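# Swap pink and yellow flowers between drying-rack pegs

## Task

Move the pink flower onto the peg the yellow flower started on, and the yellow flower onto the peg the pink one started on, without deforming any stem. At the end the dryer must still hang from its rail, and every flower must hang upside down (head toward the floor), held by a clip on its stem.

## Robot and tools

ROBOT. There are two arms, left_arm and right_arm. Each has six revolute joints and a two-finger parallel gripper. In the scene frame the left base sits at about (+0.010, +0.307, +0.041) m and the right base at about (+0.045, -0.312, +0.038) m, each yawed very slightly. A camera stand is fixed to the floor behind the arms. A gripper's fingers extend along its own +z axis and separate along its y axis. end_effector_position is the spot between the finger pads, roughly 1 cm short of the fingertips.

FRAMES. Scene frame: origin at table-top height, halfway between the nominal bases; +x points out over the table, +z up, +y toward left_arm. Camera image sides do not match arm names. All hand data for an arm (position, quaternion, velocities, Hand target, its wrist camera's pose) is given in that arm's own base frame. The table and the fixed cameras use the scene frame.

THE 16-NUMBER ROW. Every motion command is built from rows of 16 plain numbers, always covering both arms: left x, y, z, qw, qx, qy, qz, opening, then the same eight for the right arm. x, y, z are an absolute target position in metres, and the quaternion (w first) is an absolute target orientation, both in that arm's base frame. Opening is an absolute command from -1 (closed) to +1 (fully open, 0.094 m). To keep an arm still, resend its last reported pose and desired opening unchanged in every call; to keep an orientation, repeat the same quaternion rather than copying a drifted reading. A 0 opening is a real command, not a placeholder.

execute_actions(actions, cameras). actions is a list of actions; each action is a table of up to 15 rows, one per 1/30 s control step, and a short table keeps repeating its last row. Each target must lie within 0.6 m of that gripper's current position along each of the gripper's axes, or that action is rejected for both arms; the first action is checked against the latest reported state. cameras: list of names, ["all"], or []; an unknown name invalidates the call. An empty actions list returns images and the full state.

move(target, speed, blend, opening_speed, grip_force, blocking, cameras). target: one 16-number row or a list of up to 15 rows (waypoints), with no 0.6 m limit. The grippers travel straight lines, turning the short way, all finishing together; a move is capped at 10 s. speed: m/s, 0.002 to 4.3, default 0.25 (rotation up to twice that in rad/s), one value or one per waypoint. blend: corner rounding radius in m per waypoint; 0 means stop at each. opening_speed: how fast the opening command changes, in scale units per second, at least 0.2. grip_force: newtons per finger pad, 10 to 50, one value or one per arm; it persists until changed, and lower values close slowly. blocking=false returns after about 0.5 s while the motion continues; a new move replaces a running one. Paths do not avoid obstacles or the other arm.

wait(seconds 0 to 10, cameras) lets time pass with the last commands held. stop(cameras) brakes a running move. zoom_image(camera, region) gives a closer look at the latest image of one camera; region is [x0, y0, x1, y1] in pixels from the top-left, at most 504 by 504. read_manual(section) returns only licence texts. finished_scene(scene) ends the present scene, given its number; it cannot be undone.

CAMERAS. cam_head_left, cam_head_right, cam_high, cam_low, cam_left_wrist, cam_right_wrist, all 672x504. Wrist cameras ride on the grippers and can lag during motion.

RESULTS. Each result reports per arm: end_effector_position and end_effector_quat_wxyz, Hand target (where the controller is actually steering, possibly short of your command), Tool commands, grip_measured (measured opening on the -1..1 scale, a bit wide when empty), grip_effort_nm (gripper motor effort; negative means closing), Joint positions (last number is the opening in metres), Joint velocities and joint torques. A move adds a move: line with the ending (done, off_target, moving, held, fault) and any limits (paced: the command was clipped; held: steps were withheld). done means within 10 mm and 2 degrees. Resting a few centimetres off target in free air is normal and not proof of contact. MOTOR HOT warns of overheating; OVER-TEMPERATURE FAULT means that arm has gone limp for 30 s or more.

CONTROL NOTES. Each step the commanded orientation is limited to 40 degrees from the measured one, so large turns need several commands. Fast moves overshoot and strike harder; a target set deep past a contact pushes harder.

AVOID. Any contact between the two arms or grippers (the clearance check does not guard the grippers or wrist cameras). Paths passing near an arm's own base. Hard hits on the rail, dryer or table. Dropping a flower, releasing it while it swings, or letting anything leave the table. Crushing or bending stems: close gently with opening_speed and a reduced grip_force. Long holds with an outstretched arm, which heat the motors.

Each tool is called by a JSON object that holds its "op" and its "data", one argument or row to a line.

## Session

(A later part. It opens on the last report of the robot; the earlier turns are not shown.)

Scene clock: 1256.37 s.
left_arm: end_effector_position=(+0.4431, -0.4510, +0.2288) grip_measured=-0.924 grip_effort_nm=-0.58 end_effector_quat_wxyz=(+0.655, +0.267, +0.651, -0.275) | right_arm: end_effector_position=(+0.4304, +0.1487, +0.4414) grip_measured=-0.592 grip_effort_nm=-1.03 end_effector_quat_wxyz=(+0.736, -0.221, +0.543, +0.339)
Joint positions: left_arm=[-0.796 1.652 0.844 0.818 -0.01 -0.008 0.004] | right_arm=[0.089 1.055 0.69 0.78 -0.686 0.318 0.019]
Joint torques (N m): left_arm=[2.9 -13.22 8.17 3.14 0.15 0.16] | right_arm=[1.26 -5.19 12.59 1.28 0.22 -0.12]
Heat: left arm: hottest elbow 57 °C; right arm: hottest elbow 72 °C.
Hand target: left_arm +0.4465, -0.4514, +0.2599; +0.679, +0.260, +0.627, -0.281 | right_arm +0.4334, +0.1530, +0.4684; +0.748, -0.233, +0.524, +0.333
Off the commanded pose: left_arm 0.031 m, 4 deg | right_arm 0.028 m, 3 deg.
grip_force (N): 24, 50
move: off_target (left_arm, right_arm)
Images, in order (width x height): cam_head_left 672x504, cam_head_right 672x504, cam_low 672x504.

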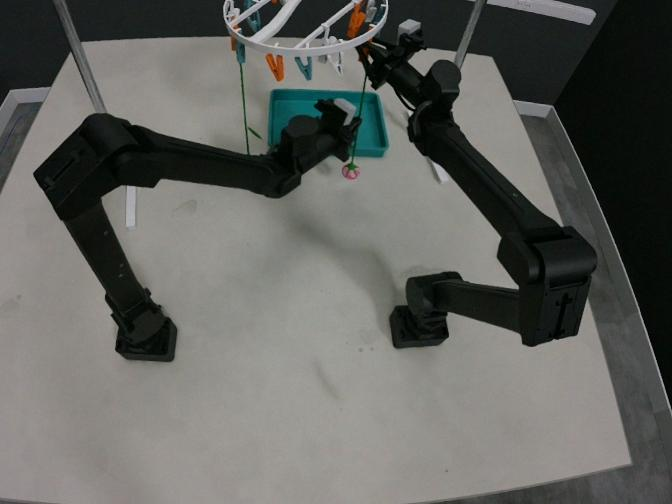

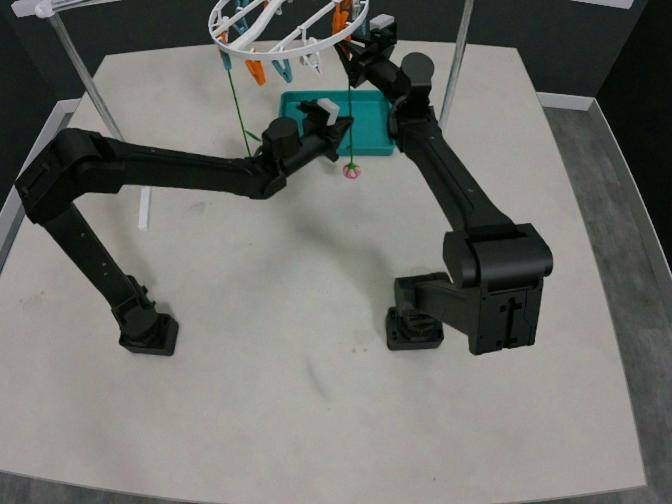

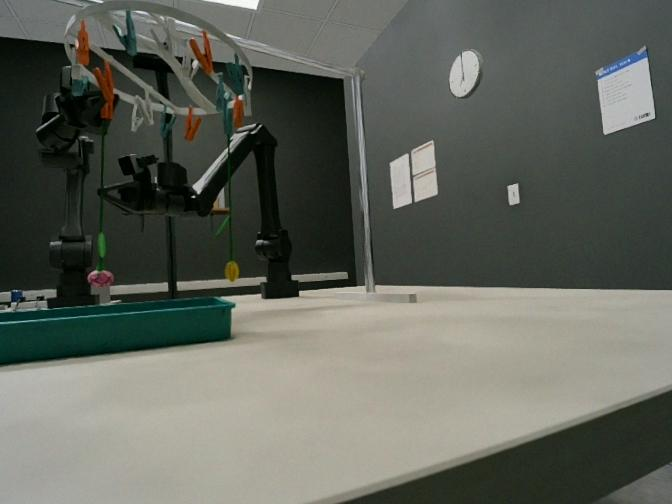

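{"op": "move", "data": {
  "target": [
    [0.4520, -0.4395, 0.2220, 0.6590, 0.2682, 0.6476, -0.2730, -1.0, 0.4350, 0.1535, 0.4690, 0.7483, -0.2333, 0.5240, 0.3332, -0.70]
  ],
  "speed": 0.05,
  "cameras": ["cam_low", "cam_head_left", "cam_head_right"]
}}

{"op": "zoom_image", "data": {
  "camera": "cam_low",
  "region": [90, 95, 125, 140]
}}

{"op": "zoom_image", "data": {
  "camera": "cam_head_left",
  "region": [345, 40, 380, 85]
}}

{"op": "zoom_image", "data": {
  "camera": "cam_head_right",
  "region": [325, 40, 360, 85]
}}

Scene clock: 1265.67 s.
left_arm: end_effector_position=(+0.4461, -0.4433, +0.2246) grip_measured=-0.924 grip_effort_nm=-0.58 end_effector_quat_wxyz=(+0.653, +0.270, +0.651, -0.277) | right_arm: end_effector_position=(+0.4304, +0.1487, +0.4414) grip_measured=-0.592 grip_effort_nm=-1.03 end_effector_quat_wxyz=(+0.736, -0.221, +0.543, +0.339)
Joint positions: left_arm=[-0.777 1.652 0.832 0.827 0.017 -0.008 0.004] | right_arm=[0.089 1.055 0.69 0.78 -0.686 0.318 0.019]
Joint torques (N m): left_arm=[3.43 -10.34 6.64 3.18 0.15 0.15] | right_arm=[1.2 -5.3 12.55 1.25 0.2 -0.12]
Heat: left arm: hottest elbow 56 °C; right arm: hottest elbow 72 °C.
Hand target: left_arm +0.4519, -0.4395, +0.2222; +0.659, +0.268, +0.648, -0.273 | right_arm +0.4334, +0.1530, +0.4684; +0.748, -0.233, +0.524, +0.333
Off the commanded pose: left_arm 0.007 m, 1 deg | right_arm 0.028 m, 3 deg.
grip_force (N): 24, 50
move: off_target (right_arm)
Images, in order (width x height): cam_head_left 672x504, cam_head_right 672x504, cam_low 672x504.

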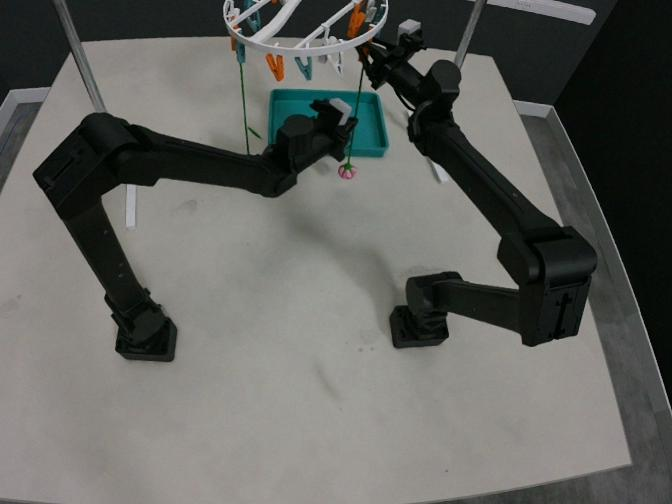

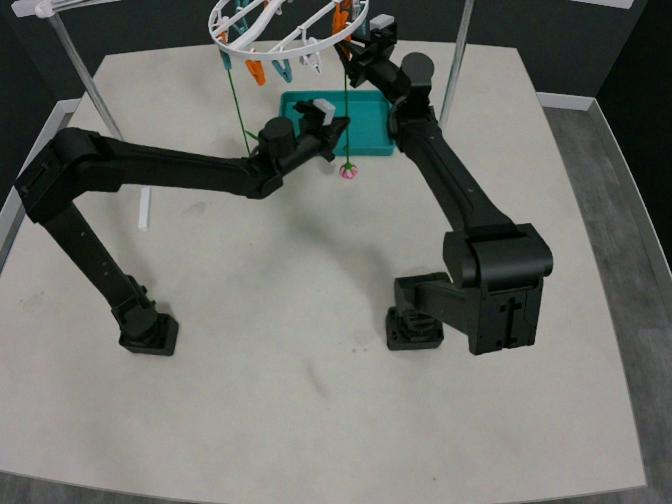

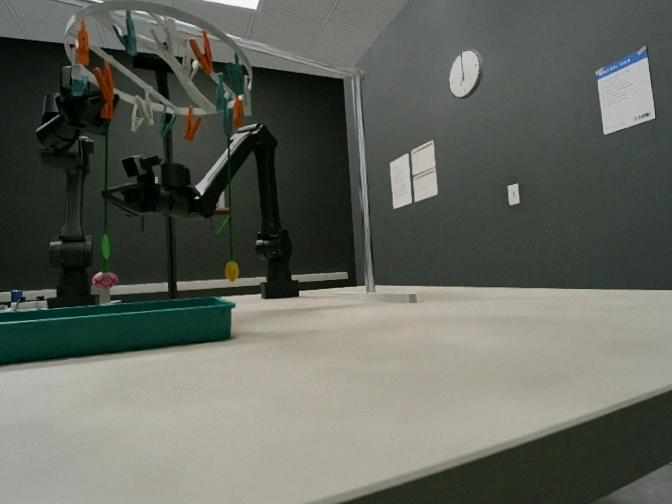

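Scaled by 11.200 from the camera's 672x504 image, which has a finer 960x720 frame.

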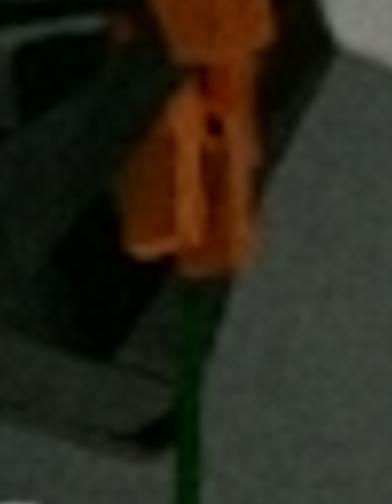

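Scaled by 11.200 from the camera's 672x504 image, which has a finer 960x720 frame.

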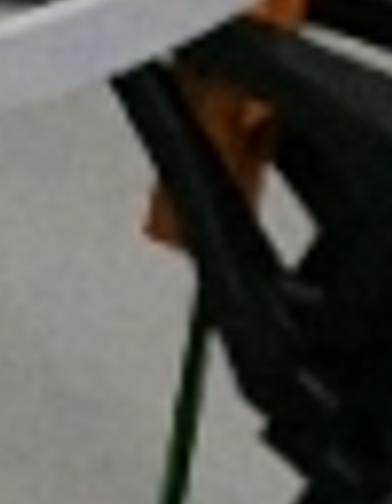

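Scaled by 11.200 from the camera's 672x504 image, which has a finer 960x720 frame.

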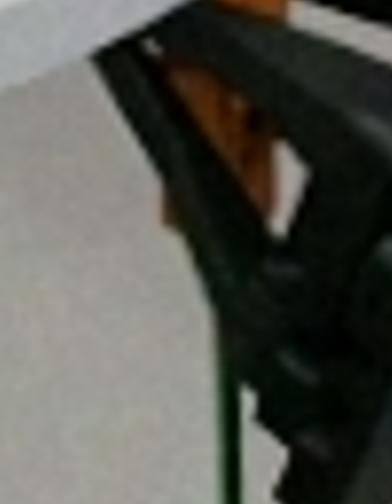

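{"op": "move", "data": {
  "target": [
    [0.4574, -0.4447, 0.2680, 0.6784, 0.2598, 0.6271, -0.2810, -1.0, 0.4350, 0.1535, 0.4690, 0.7483, -0.2333, 0.5240, 0.3332, -0.70]
  ],
  "speed": 0.05,
  "cameras": ["cam_low", "cam_head_left", "cam_head_right"]
}}

{"op": "zoom_image", "data": {
  "camera": "cam_low",
  "region": [90, 95, 125, 140]
}}

{"op": "zoom_image", "data": {
  "camera": "cam_head_left",
  "region": [345, 40, 380, 85]
}}

{"op": "zoom_image", "data": {
  "camera": "cam_head_right",
  "region": [325, 40, 360, 85]
}}

Scene clock: 1273.73 s.
left_arm: end_effector_position=(+0.4449, -0.4421, +0.2348) grip_measured=-0.924 grip_effort_nm=-0.58 end_effector_quat_wxyz=(+0.659, +0.267, +0.645, -0.279) | right_arm: end_effector_position=(+0.4304, +0.1487, +0.4414) grip_measured=-0.592 grip_effort_nm=-1.03 end_effector_quat_wxyz=(+0.736, -0.221, +0.543, +0.339)
Joint positions: left_arm=[-0.777 1.635 0.832 0.827 0.017 -0.008 0.004] | right_arm=[0.089 1.055 0.69 0.78 -0.686 0.318 0.019]
Joint torques (N m): left_arm=[3.37 -12.81 9.8 1.73 0.14 0.14] | right_arm=[1.2 -5.13 12.59 1.25 0.2 -0.11]
Heat: left arm: hottest elbow 56 °C; right arm: hottest elbow 72 °C.
Hand target: left_arm +0.4561, -0.4435, +0.2681; +0.679, +0.260, +0.627, -0.281 | right_arm +0.4334, +0.1530, +0.4684; +0.748, -0.233, +0.524, +0.333
Off the commanded pose: left_arm 0.036 m, 3 deg | right_arm 0.028 m, 3 deg.
grip_force (N): 24, 50
move: off_target (left_arm, right_arm)
Images, in order (width x height): cam_head_left 672x504, cam_head_right 672x504, cam_low 672x504.

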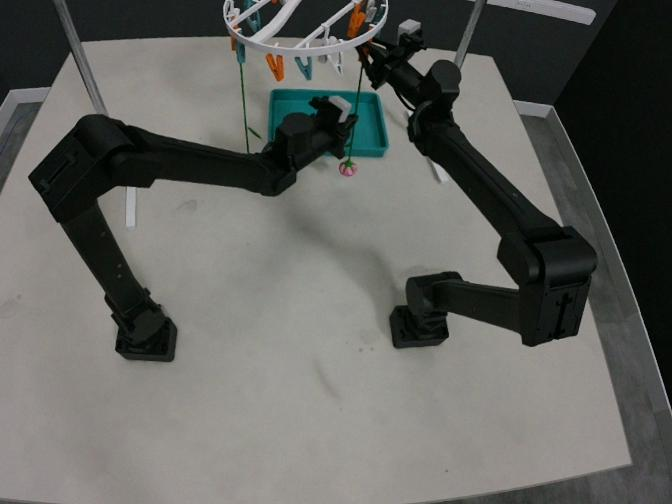

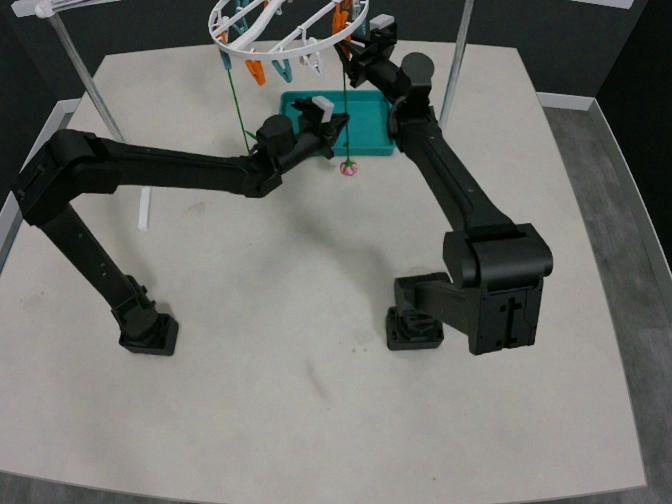

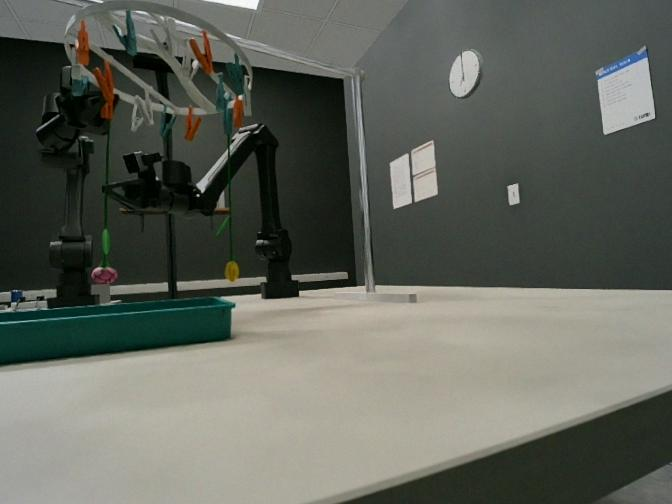

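Scaled by 11.200 from the camera's 672x504 image, which has a finer 960x720 frame.

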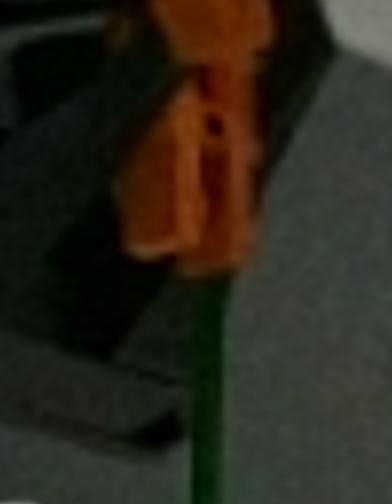

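Scaled by 11.200 from the camera's 672x504 image, which has a finer 960x720 frame.

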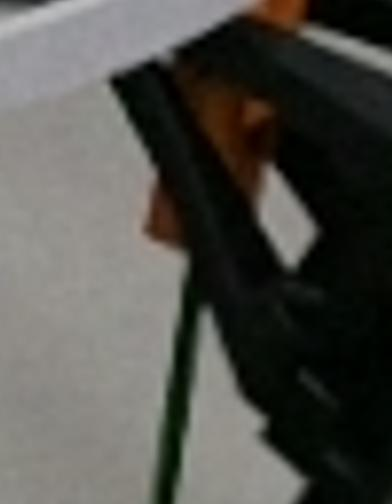

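Scaled by 11.200 from the camera's 672x504 image, which has a finer 960x720 frame.

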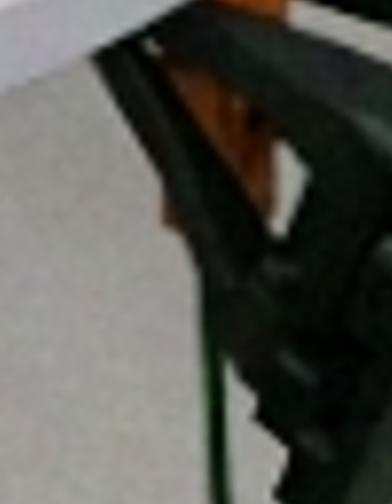

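{"op": "move", "data": {
  "target": [
    [0.4540, -0.4410, 0.2200, 0.6590, 0.2682, 0.6476, -0.2730, -1.0, 0.4350, 0.1535, 0.4690, 0.7483, -0.2333, 0.5240, 0.3332, -0.70],
    [0.4595, -0.4440, 0.2200, 0.6590, 0.2682, 0.6476, -0.2730, -1.0, 0.4350, 0.1535, 0.4690, 0.7483, -0.2333, 0.5240, 0.3332, -0.70]
  ],
  "speed": 0.05,
  "cameras": ["cam_low", "cam_head_left", "cam_head_right"]
}}

{"op": "zoom_image", "data": {
  "camera": "cam_low",
  "region": [90, 95, 125, 140]
}}

{"op": "zoom_image", "data": {
  "camera": "cam_head_left",
  "region": [345, 40, 380, 85]
}}

{"op": "zoom_image", "data": {
  "camera": "cam_head_right",
  "region": [325, 40, 360, 85]
}}

Scene clock: 1294.77 s.
left_arm: end_effector_position=(+0.4489, -0.4433, +0.2114) grip_measured=-0.924 grip_effort_nm=-0.58 end_effector_quat_wxyz=(+0.647, +0.272, +0.657, -0.274) | right_arm: end_effector_position=(+0.4304, +0.1487, +0.4414) grip_measured=-0.592 grip_effort_nm=-1.03 end_effector_quat_wxyz=(+0.736, -0.221, +0.543, +0.339)
Joint positions: left_arm=[-0.773 1.675 0.832 0.831 0.021 -0.008 0.004] | right_arm=[0.089 1.055 0.69 0.78 -0.686 0.318 0.019]
Joint torques (N m): left_arm=[3.43 -10.64 8.09 2.99 0.15 0.15] | right_arm=[1.08 -5.25 12.53 1.29 0.22 -0.11]
Heat: left arm: hottest elbow 59 °C; right arm: hottest elbow 72 °C.
Hand target: left_arm +0.4592, -0.4437, +0.2201; +0.659, +0.268, +0.648, -0.273 | right_arm +0.4334, +0.1530, +0.4684; +0.748, -0.233, +0.524, +0.333
Off the commanded pose: left_arm 0.014 m, 2 deg | right_arm 0.028 m, 3 deg.
grip_force (N): 24, 50
move: off_target (left_arm, right_arm)
Images, in order (width x height): cam_head_left 672x504, cam_head_right 672x504, cam_low 672x504.

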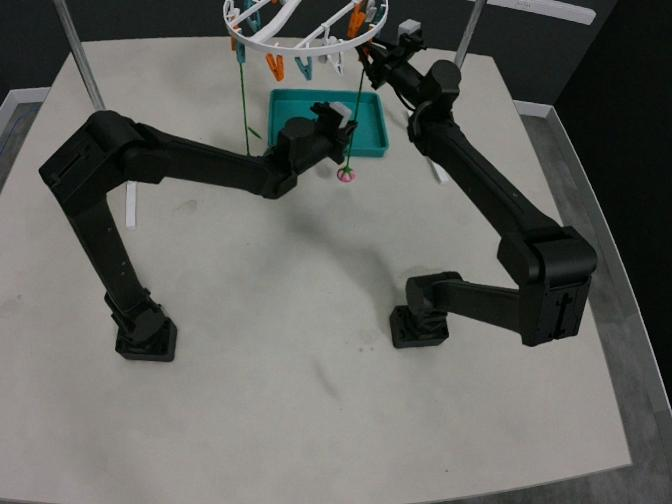

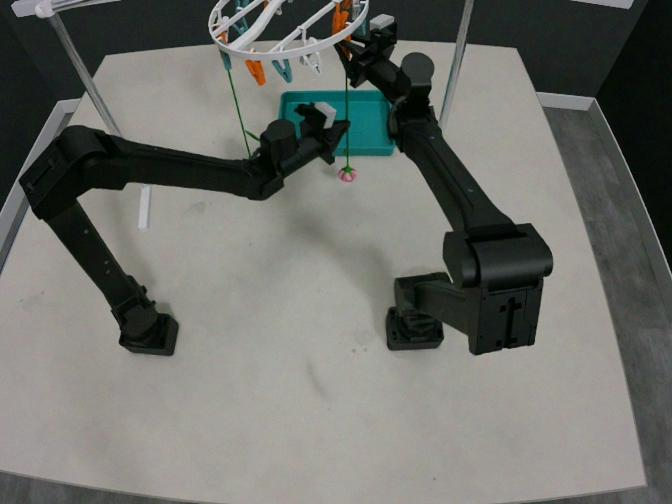

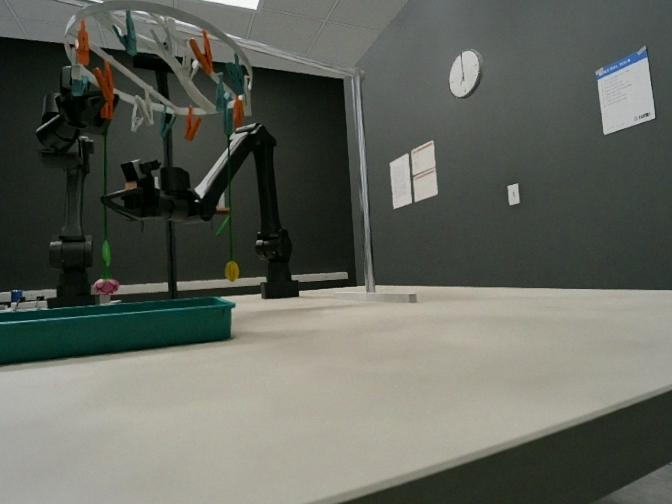

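Scaled by 11.200 from the camera's 672x504 image, which has a finer 960x720 frame.

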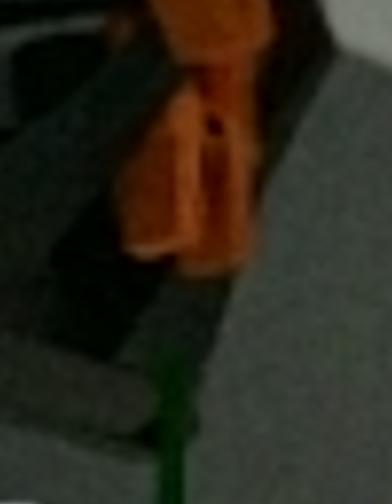

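Scaled by 11.200 from the camera's 672x504 image, which has a finer 960x720 frame.

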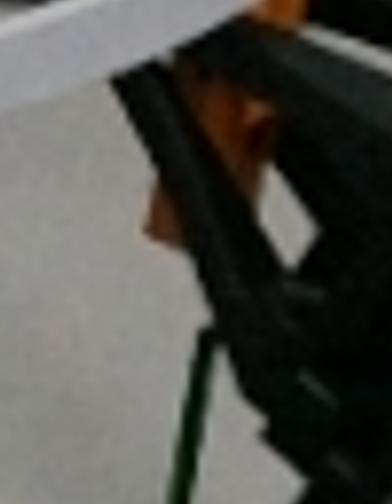

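Scaled by 11.200 from the camera's 672x504 image, which has a finer 960x720 frame.

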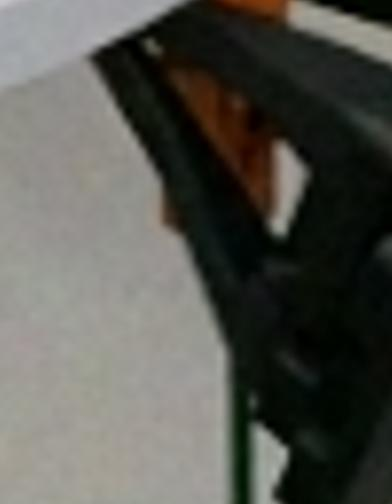

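{"op": "wait", "data": {
  "seconds": 0,
  "cameras": ["cam_high", "cam_left_wrist", "cam_right_wrist"]
}}

{"op": "zoom_image", "data": {
  "camera": "cam_high",
  "region": [200, 180, 320, 300]
}}

Scene clock: 1303.00 s.
left_arm: end_effector_position=(+0.4489, -0.4434, +0.2114) grip_measured=-0.924 grip_effort_nm=-0.58 end_effector_quat_wxyz=(+0.647, +0.272, +0.657, -0.275) | right_arm: end_effector_position=(+0.4304, +0.1487, +0.4414) grip_measured=-0.592 grip_effort_nm=-1.03 end_effector_quat_wxyz=(+0.736, -0.221, +0.543, +0.339)
Joint positions: left_arm=[-0.773 1.675 0.832 0.831 0.021 -0.008 0.004] | right_arm=[0.089 1.055 0.69 0.78 -0.686 0.318 0.019]
Joint torques (N m): left_arm=[3.43 -10.64 8.09 2.96 0.15 0.15] | right_arm=[1.14 -5.07 12.55 1.24 0.2 -0.12]
Heat: left arm: hottest elbow 59 °C; right arm: hottest elbow 72 °C.
Hand target: left_arm +0.4592, -0.4437, +0.2201; +0.659, +0.268, +0.648, -0.273 | right_arm +0.4334, +0.1530, +0.4684; +0.748, -0.233, +0.524, +0.333
Tool commands: left_gripper/opening=-1.0 right_gripper/opening=-0.7
Off the commanded pose: left_arm 0.014 m, 2 deg | right_arm 0.028 m, 3 deg.
grip_force (N): 24, 50
camera_calibration:
cam_left_wrist: T_world_to_cam=[[-0.709578, -0.704609, -0.00501866, 0.00708423], [-0.301308, 0.309856, -0.901777, 0.501085], [0.636955, -0.638369, -0.432172, -0.38522], [0, 0, 0, 1]] pos_world=[0.401376, -0.396185, 0.285422]
cam_right_wrist: T_world_to_cam=[[0.741794, -0.669838, -0.0325452, -0.206362], [-0.0976964, -0.0599248, -0.993411, 0.529809], [0.663474, 0.740085, -0.109893, -0.258312], [0, 0, 0, 1]] pos_world=[0.376222, 0.0846928, 0.491215]
Images, in order (width x height): cam_high 672x504, cam_left_wrist 672x504, cam_right_wrist 672x504.

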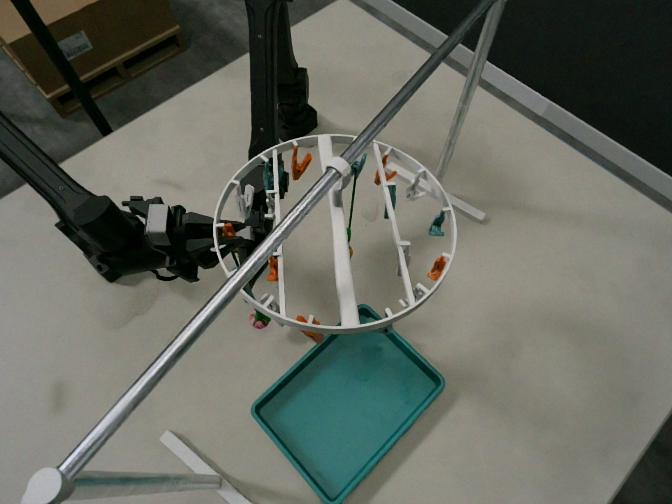

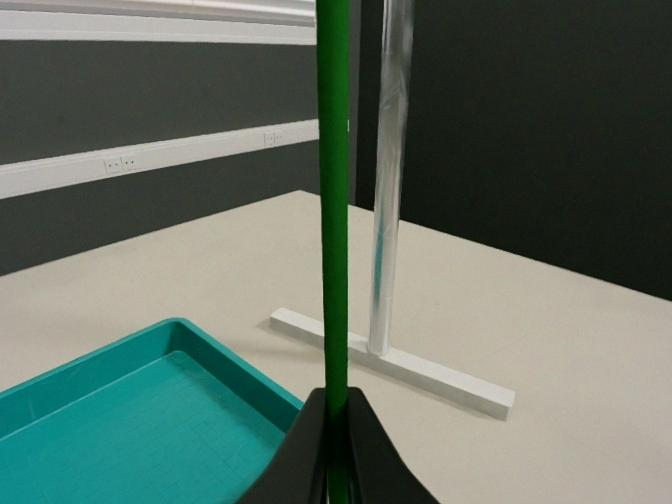

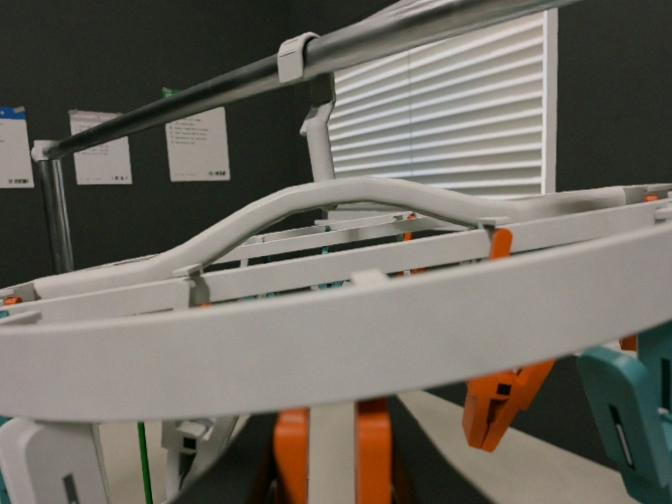

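Scaled by 4.200 from the camera's 672x504 image, which has a finer 960x720 frame.

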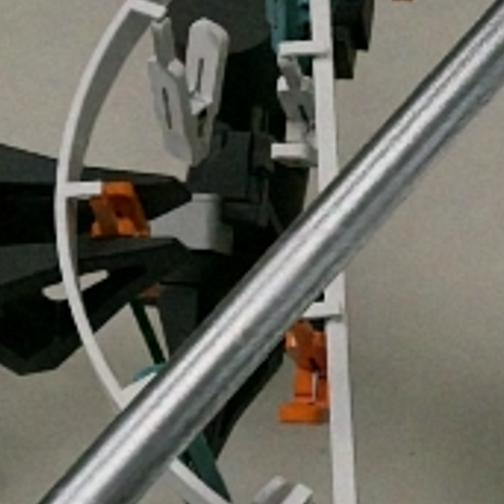

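{"op": "zoom_image", "data": {
  "camera": "cam_high",
  "region": [210, 215, 260, 275]
}}

Scaled by 8.400 from the camera's 672x504 image, which has a finer 960x720 frame.

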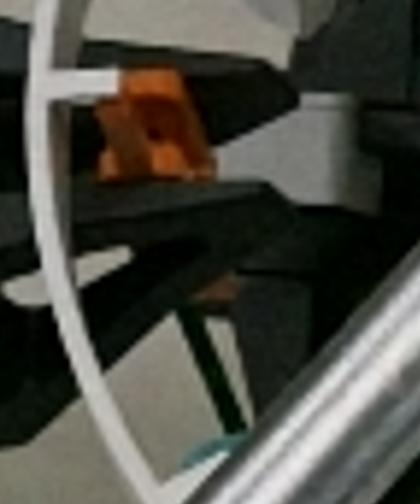

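{"op": "move", "data": {
  "target": [
    [0.4740, -0.4460, 0.2240, 0.6646, 0.2659, 0.6418, -0.2753, -1.0, 0.4350, 0.1535, 0.4690, 0.7483, -0.2333, 0.5240, 0.3332, -0.70]
  ],
  "speed": 0.05,
  "cameras": ["cam_low", "cam_head_left", "cam_head_right", "cam_high"]
}}

{"op": "zoom_image", "data": {
  "camera": "cam_low",
  "region": [90, 95, 125, 140]
}}

{"op": "zoom_image", "data": {
  "camera": "cam_head_left",
  "region": [335, 40, 380, 85]
}}

{"op": "zoom_image", "data": {
  "camera": "cam_head_right",
  "region": [315, 40, 360, 85]
}}

{"op": "zoom_image", "data": {
  "camera": "cam_high",
  "region": [210, 215, 260, 275]
}}

Scene clock: 1358.67 s.
left_arm: end_effector_position=(+0.4559, -0.4383, +0.1996) grip_measured=-0.924 grip_effort_nm=-0.58 end_effector_quat_wxyz=(+0.641, +0.274, +0.663, -0.272) | right_arm: end_effector_position=(+0.4304, +0.1487, +0.4414) grip_measured=-0.592 grip_effort_nm=-1.03 end_effector_quat_wxyz=(+0.736, -0.221, +0.543, +0.339)
Joint positions: left_arm=[-0.754 1.696 0.832 0.835 0.039 -0.008 0.004] | right_arm=[0.089 1.055 0.69 0.78 -0.686 0.318 0.019]
Joint torques (N m): left_arm=[3.49 -10.7 10.09 3.08 0.14 0.14] | right_arm=[1.32 -5.07 12.52 1.22 0.21 -0.11]
Heat: left arm: hottest elbow 58 °C; right arm: hottest elbow 73 °C.
Hand target: left_arm +0.4725, -0.4444, +0.2243; +0.665, +0.266, +0.642, -0.275 | right_arm +0.4334, +0.1530, +0.4684; +0.748, -0.233, +0.524, +0.333
Off the commanded pose: left_arm 0.031 m, 4 deg | right_arm 0.028 m, 3 deg.
grip_force (N): 24, 50
move: off_target (left_arm, right_arm)
Images, in order (width x height): cam_head_left 672x504, cam_head_right 672x504, cam_high 672x504, cam_low 672x504.

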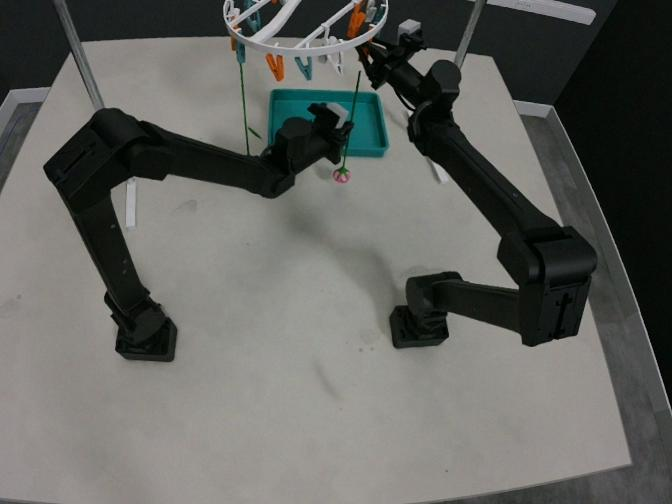

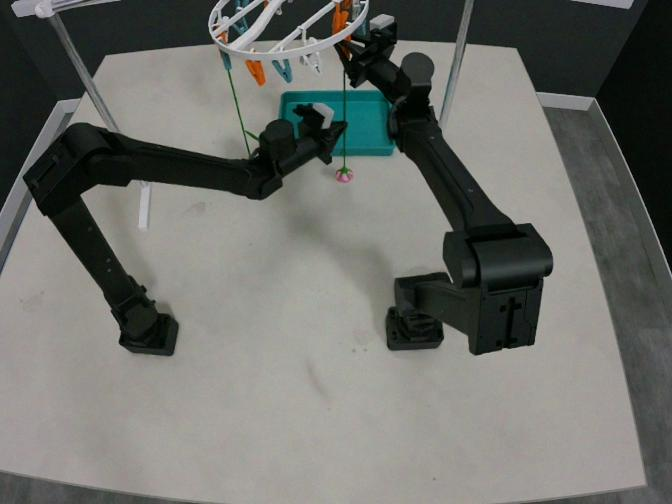

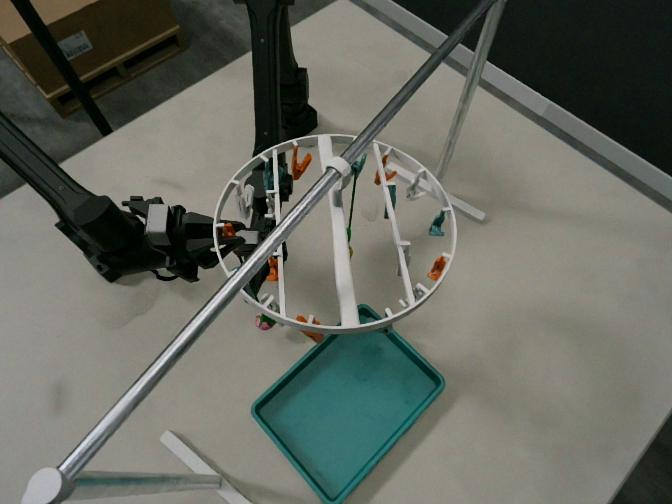

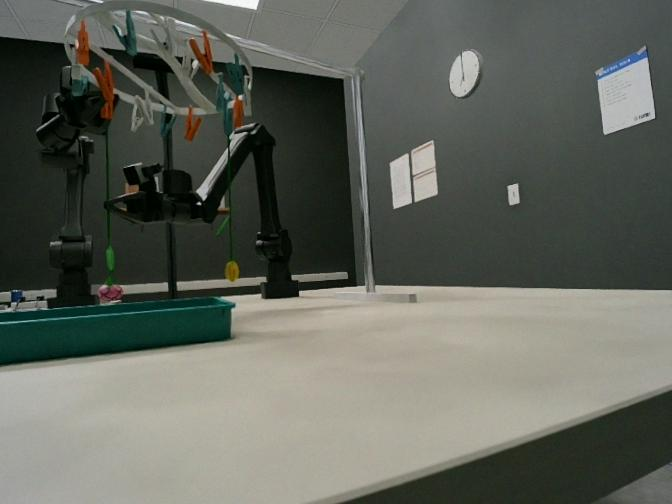

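Scaled by 11.200 from the camera's 672x504 image, which has a finer 960x720 frame.

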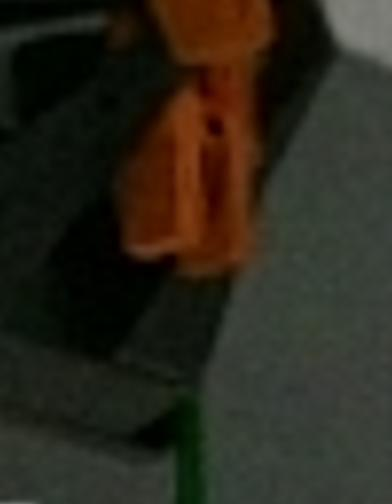

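Scaled by 11.200 from the camera's 672x504 image, which has a finer 960x720 frame.

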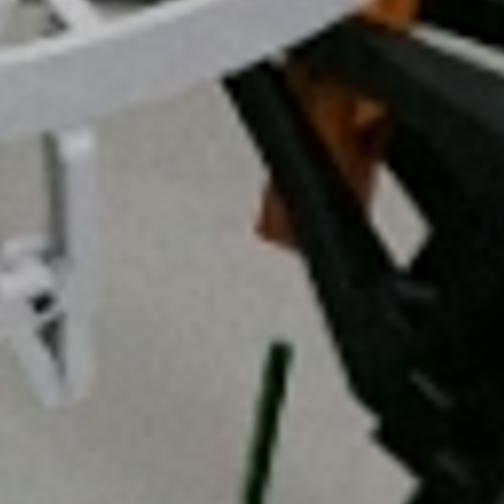

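Scaled by 11.200 from the camera's 672x504 image, which has a finer 960x720 frame.

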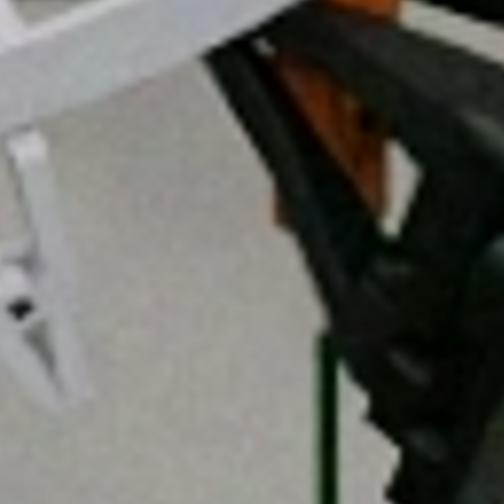

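Scaled by 8.400 from the camera's 672x504 image, which has a finer 960x720 frame.

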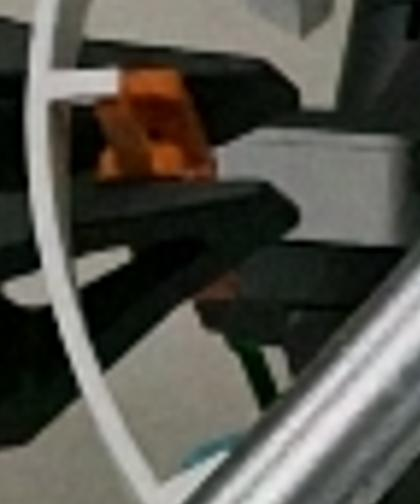

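{"op": "move", "data": {
  "target": [
    [0.4784, -0.4445, 0.2500, 0.6784, 0.2598, 0.6271, -0.2810, -1.0, 0.4350, 0.1535, 0.4690, 0.7483, -0.2333, 0.5240, 0.3332, -0.70]
  ],
  "speed": 0.06,
  "cameras": ["cam_low", "cam_head_left", "cam_head_right", "cam_high"]
}}

{"op": "zoom_image", "data": {
  "camera": "cam_low",
  "region": [90, 95, 125, 140]
}}

{"op": "zoom_image", "data": {
  "camera": "cam_head_left",
  "region": [335, 40, 380, 85]
}}

{"op": "zoom_image", "data": {
  "camera": "cam_head_right",
  "region": [315, 40, 360, 85]
}}

{"op": "zoom_image", "data": {
  "camera": "cam_high",
  "region": [210, 215, 260, 275]
}}

Scene clock: 1376.40 s.
left_arm: end_effector_position=(+0.4626, -0.4396, +0.2093) grip_measured=-0.924 grip_effort_nm=-0.58 end_effector_quat_wxyz=(+0.648, +0.272, +0.657, -0.275) | right_arm: end_effector_position=(+0.4304, +0.1487, +0.4414) grip_measured=-0.592 grip_effort_nm=-1.03 end_effector_quat_wxyz=(+0.736, -0.221, +0.543, +0.339)
Joint positions: left_arm=[-0.746 1.696 0.851 0.835 0.047 -0.008 0.004] | right_arm=[0.089 1.055 0.69 0.78 -0.686 0.318 0.019]
Joint torques (N m): left_arm=[3.43 -12.92 10.02 3.11 0.13 0.12] | right_arm=[1.14 -5.07 12.6 1.26 0.21 -0.11]
Heat: left arm: hottest elbow 60 °C; right arm: hottest elbow 73 °C.
Hand target: left_arm +0.4763, -0.4427, +0.2501; +0.679, +0.260, +0.627, -0.281 | right_arm +0.4334, +0.1530, +0.4684; +0.748, -0.233, +0.524, +0.333
Off the commanded pose: left_arm 0.044 m, 5 deg | right_arm 0.028 m, 3 deg.
grip_force (N): 24, 50
move: off_target (left_arm, right_arm)
Images, in order (width x height): cam_head_left 672x504, cam_head_right 672x504, cam_high 672x504, cam_low 672x504.

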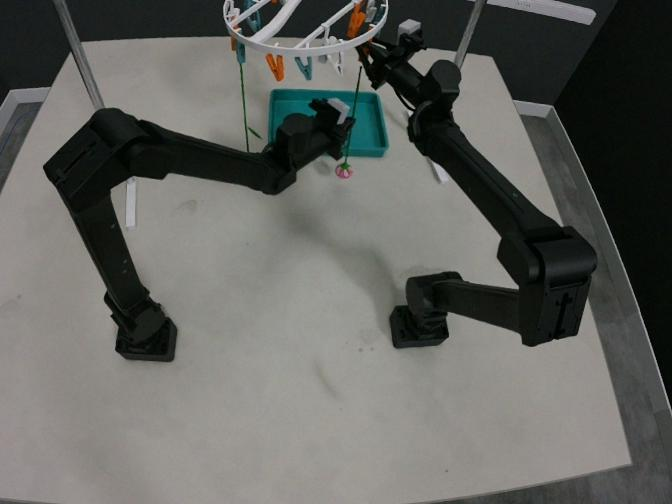

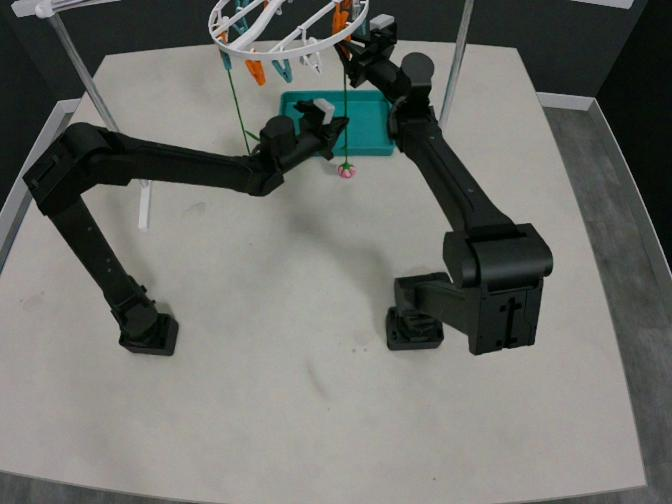

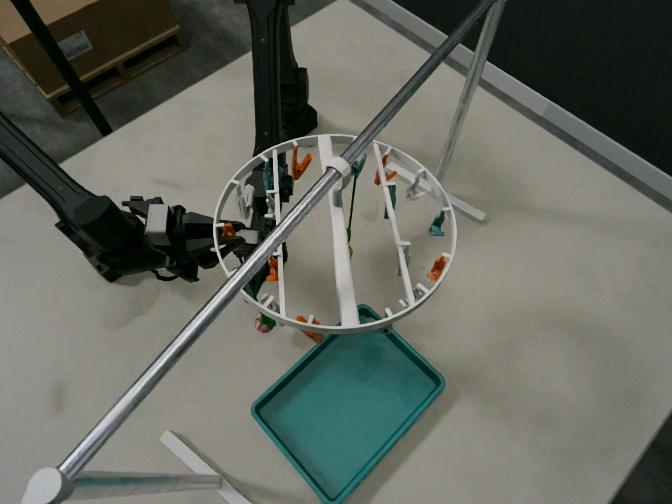

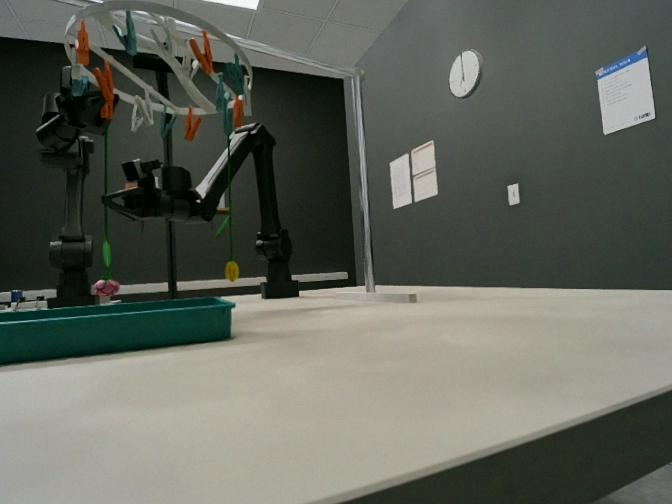

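Scaled by 11.200 from the camera's 672x504 image, which has a finer 960x720 frame.

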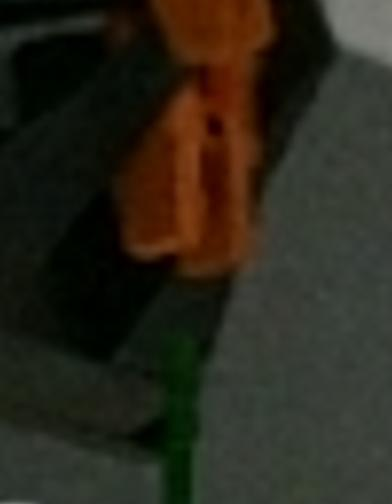

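Scaled by 11.200 from the camera's 672x504 image, which has a finer 960x720 frame.

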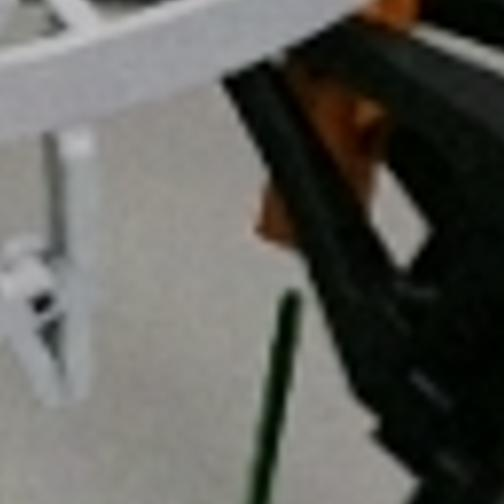

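Scaled by 11.200 from the camera's 672x504 image, which has a finer 960x720 frame.

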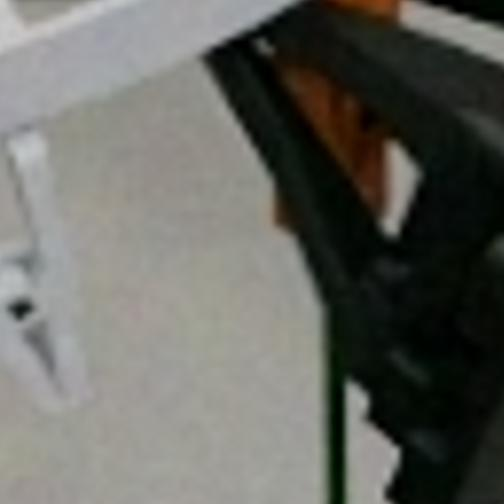

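Scaled by 8.400 from the camera's 672x504 image, which has a finer 960x720 frame.

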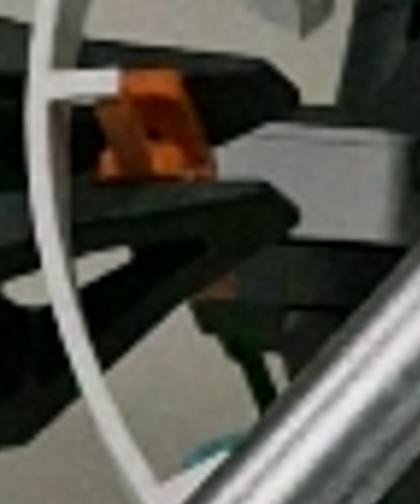

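{"op": "zoom_image", "data": {
  "camera": "cam_high",
  "region": [225, 240, 255, 275]
}}

{"op": "zoom_image", "data": {
  "camera": "cam_low",
  "region": [95, 95, 120, 130]
}}

{"op": "zoom_image", "data": {
  "camera": "cam_head_left",
  "region": [350, 45, 380, 75]
}}

{"op": "zoom_image", "data": {
  "camera": "cam_head_right",
  "region": [330, 45, 360, 75]
}}

Scaled by 14.400 from the camera's 672x504 image, which has a finer 960x720 frame.

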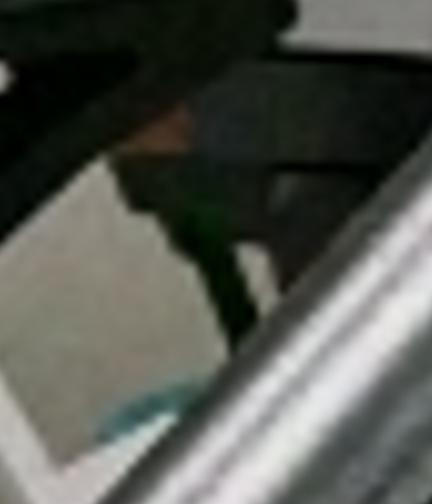

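Scaled by 14.400 from the camera's 672x504 image, which has a finer 960x720 frame.

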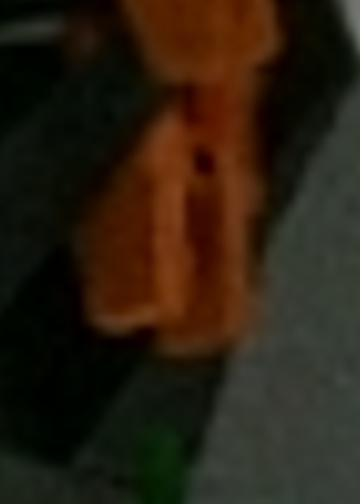

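Scaled by 16.800 from the camera's 672x504 image, which has a finer 960x720 frame.

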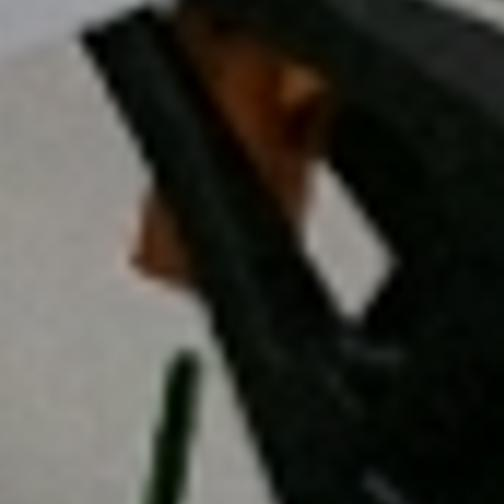

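Scaled by 16.800 from the camera's 672x504 image, which has a finer 960x720 frame.

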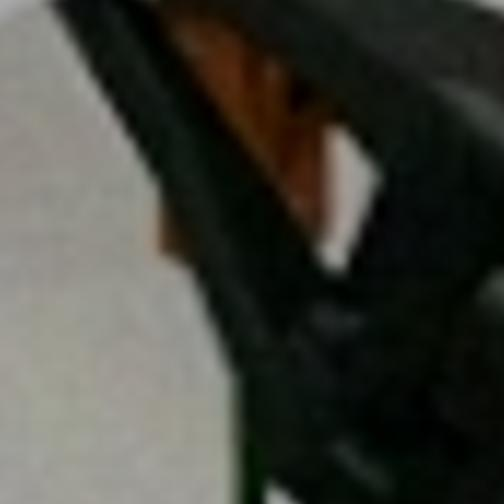

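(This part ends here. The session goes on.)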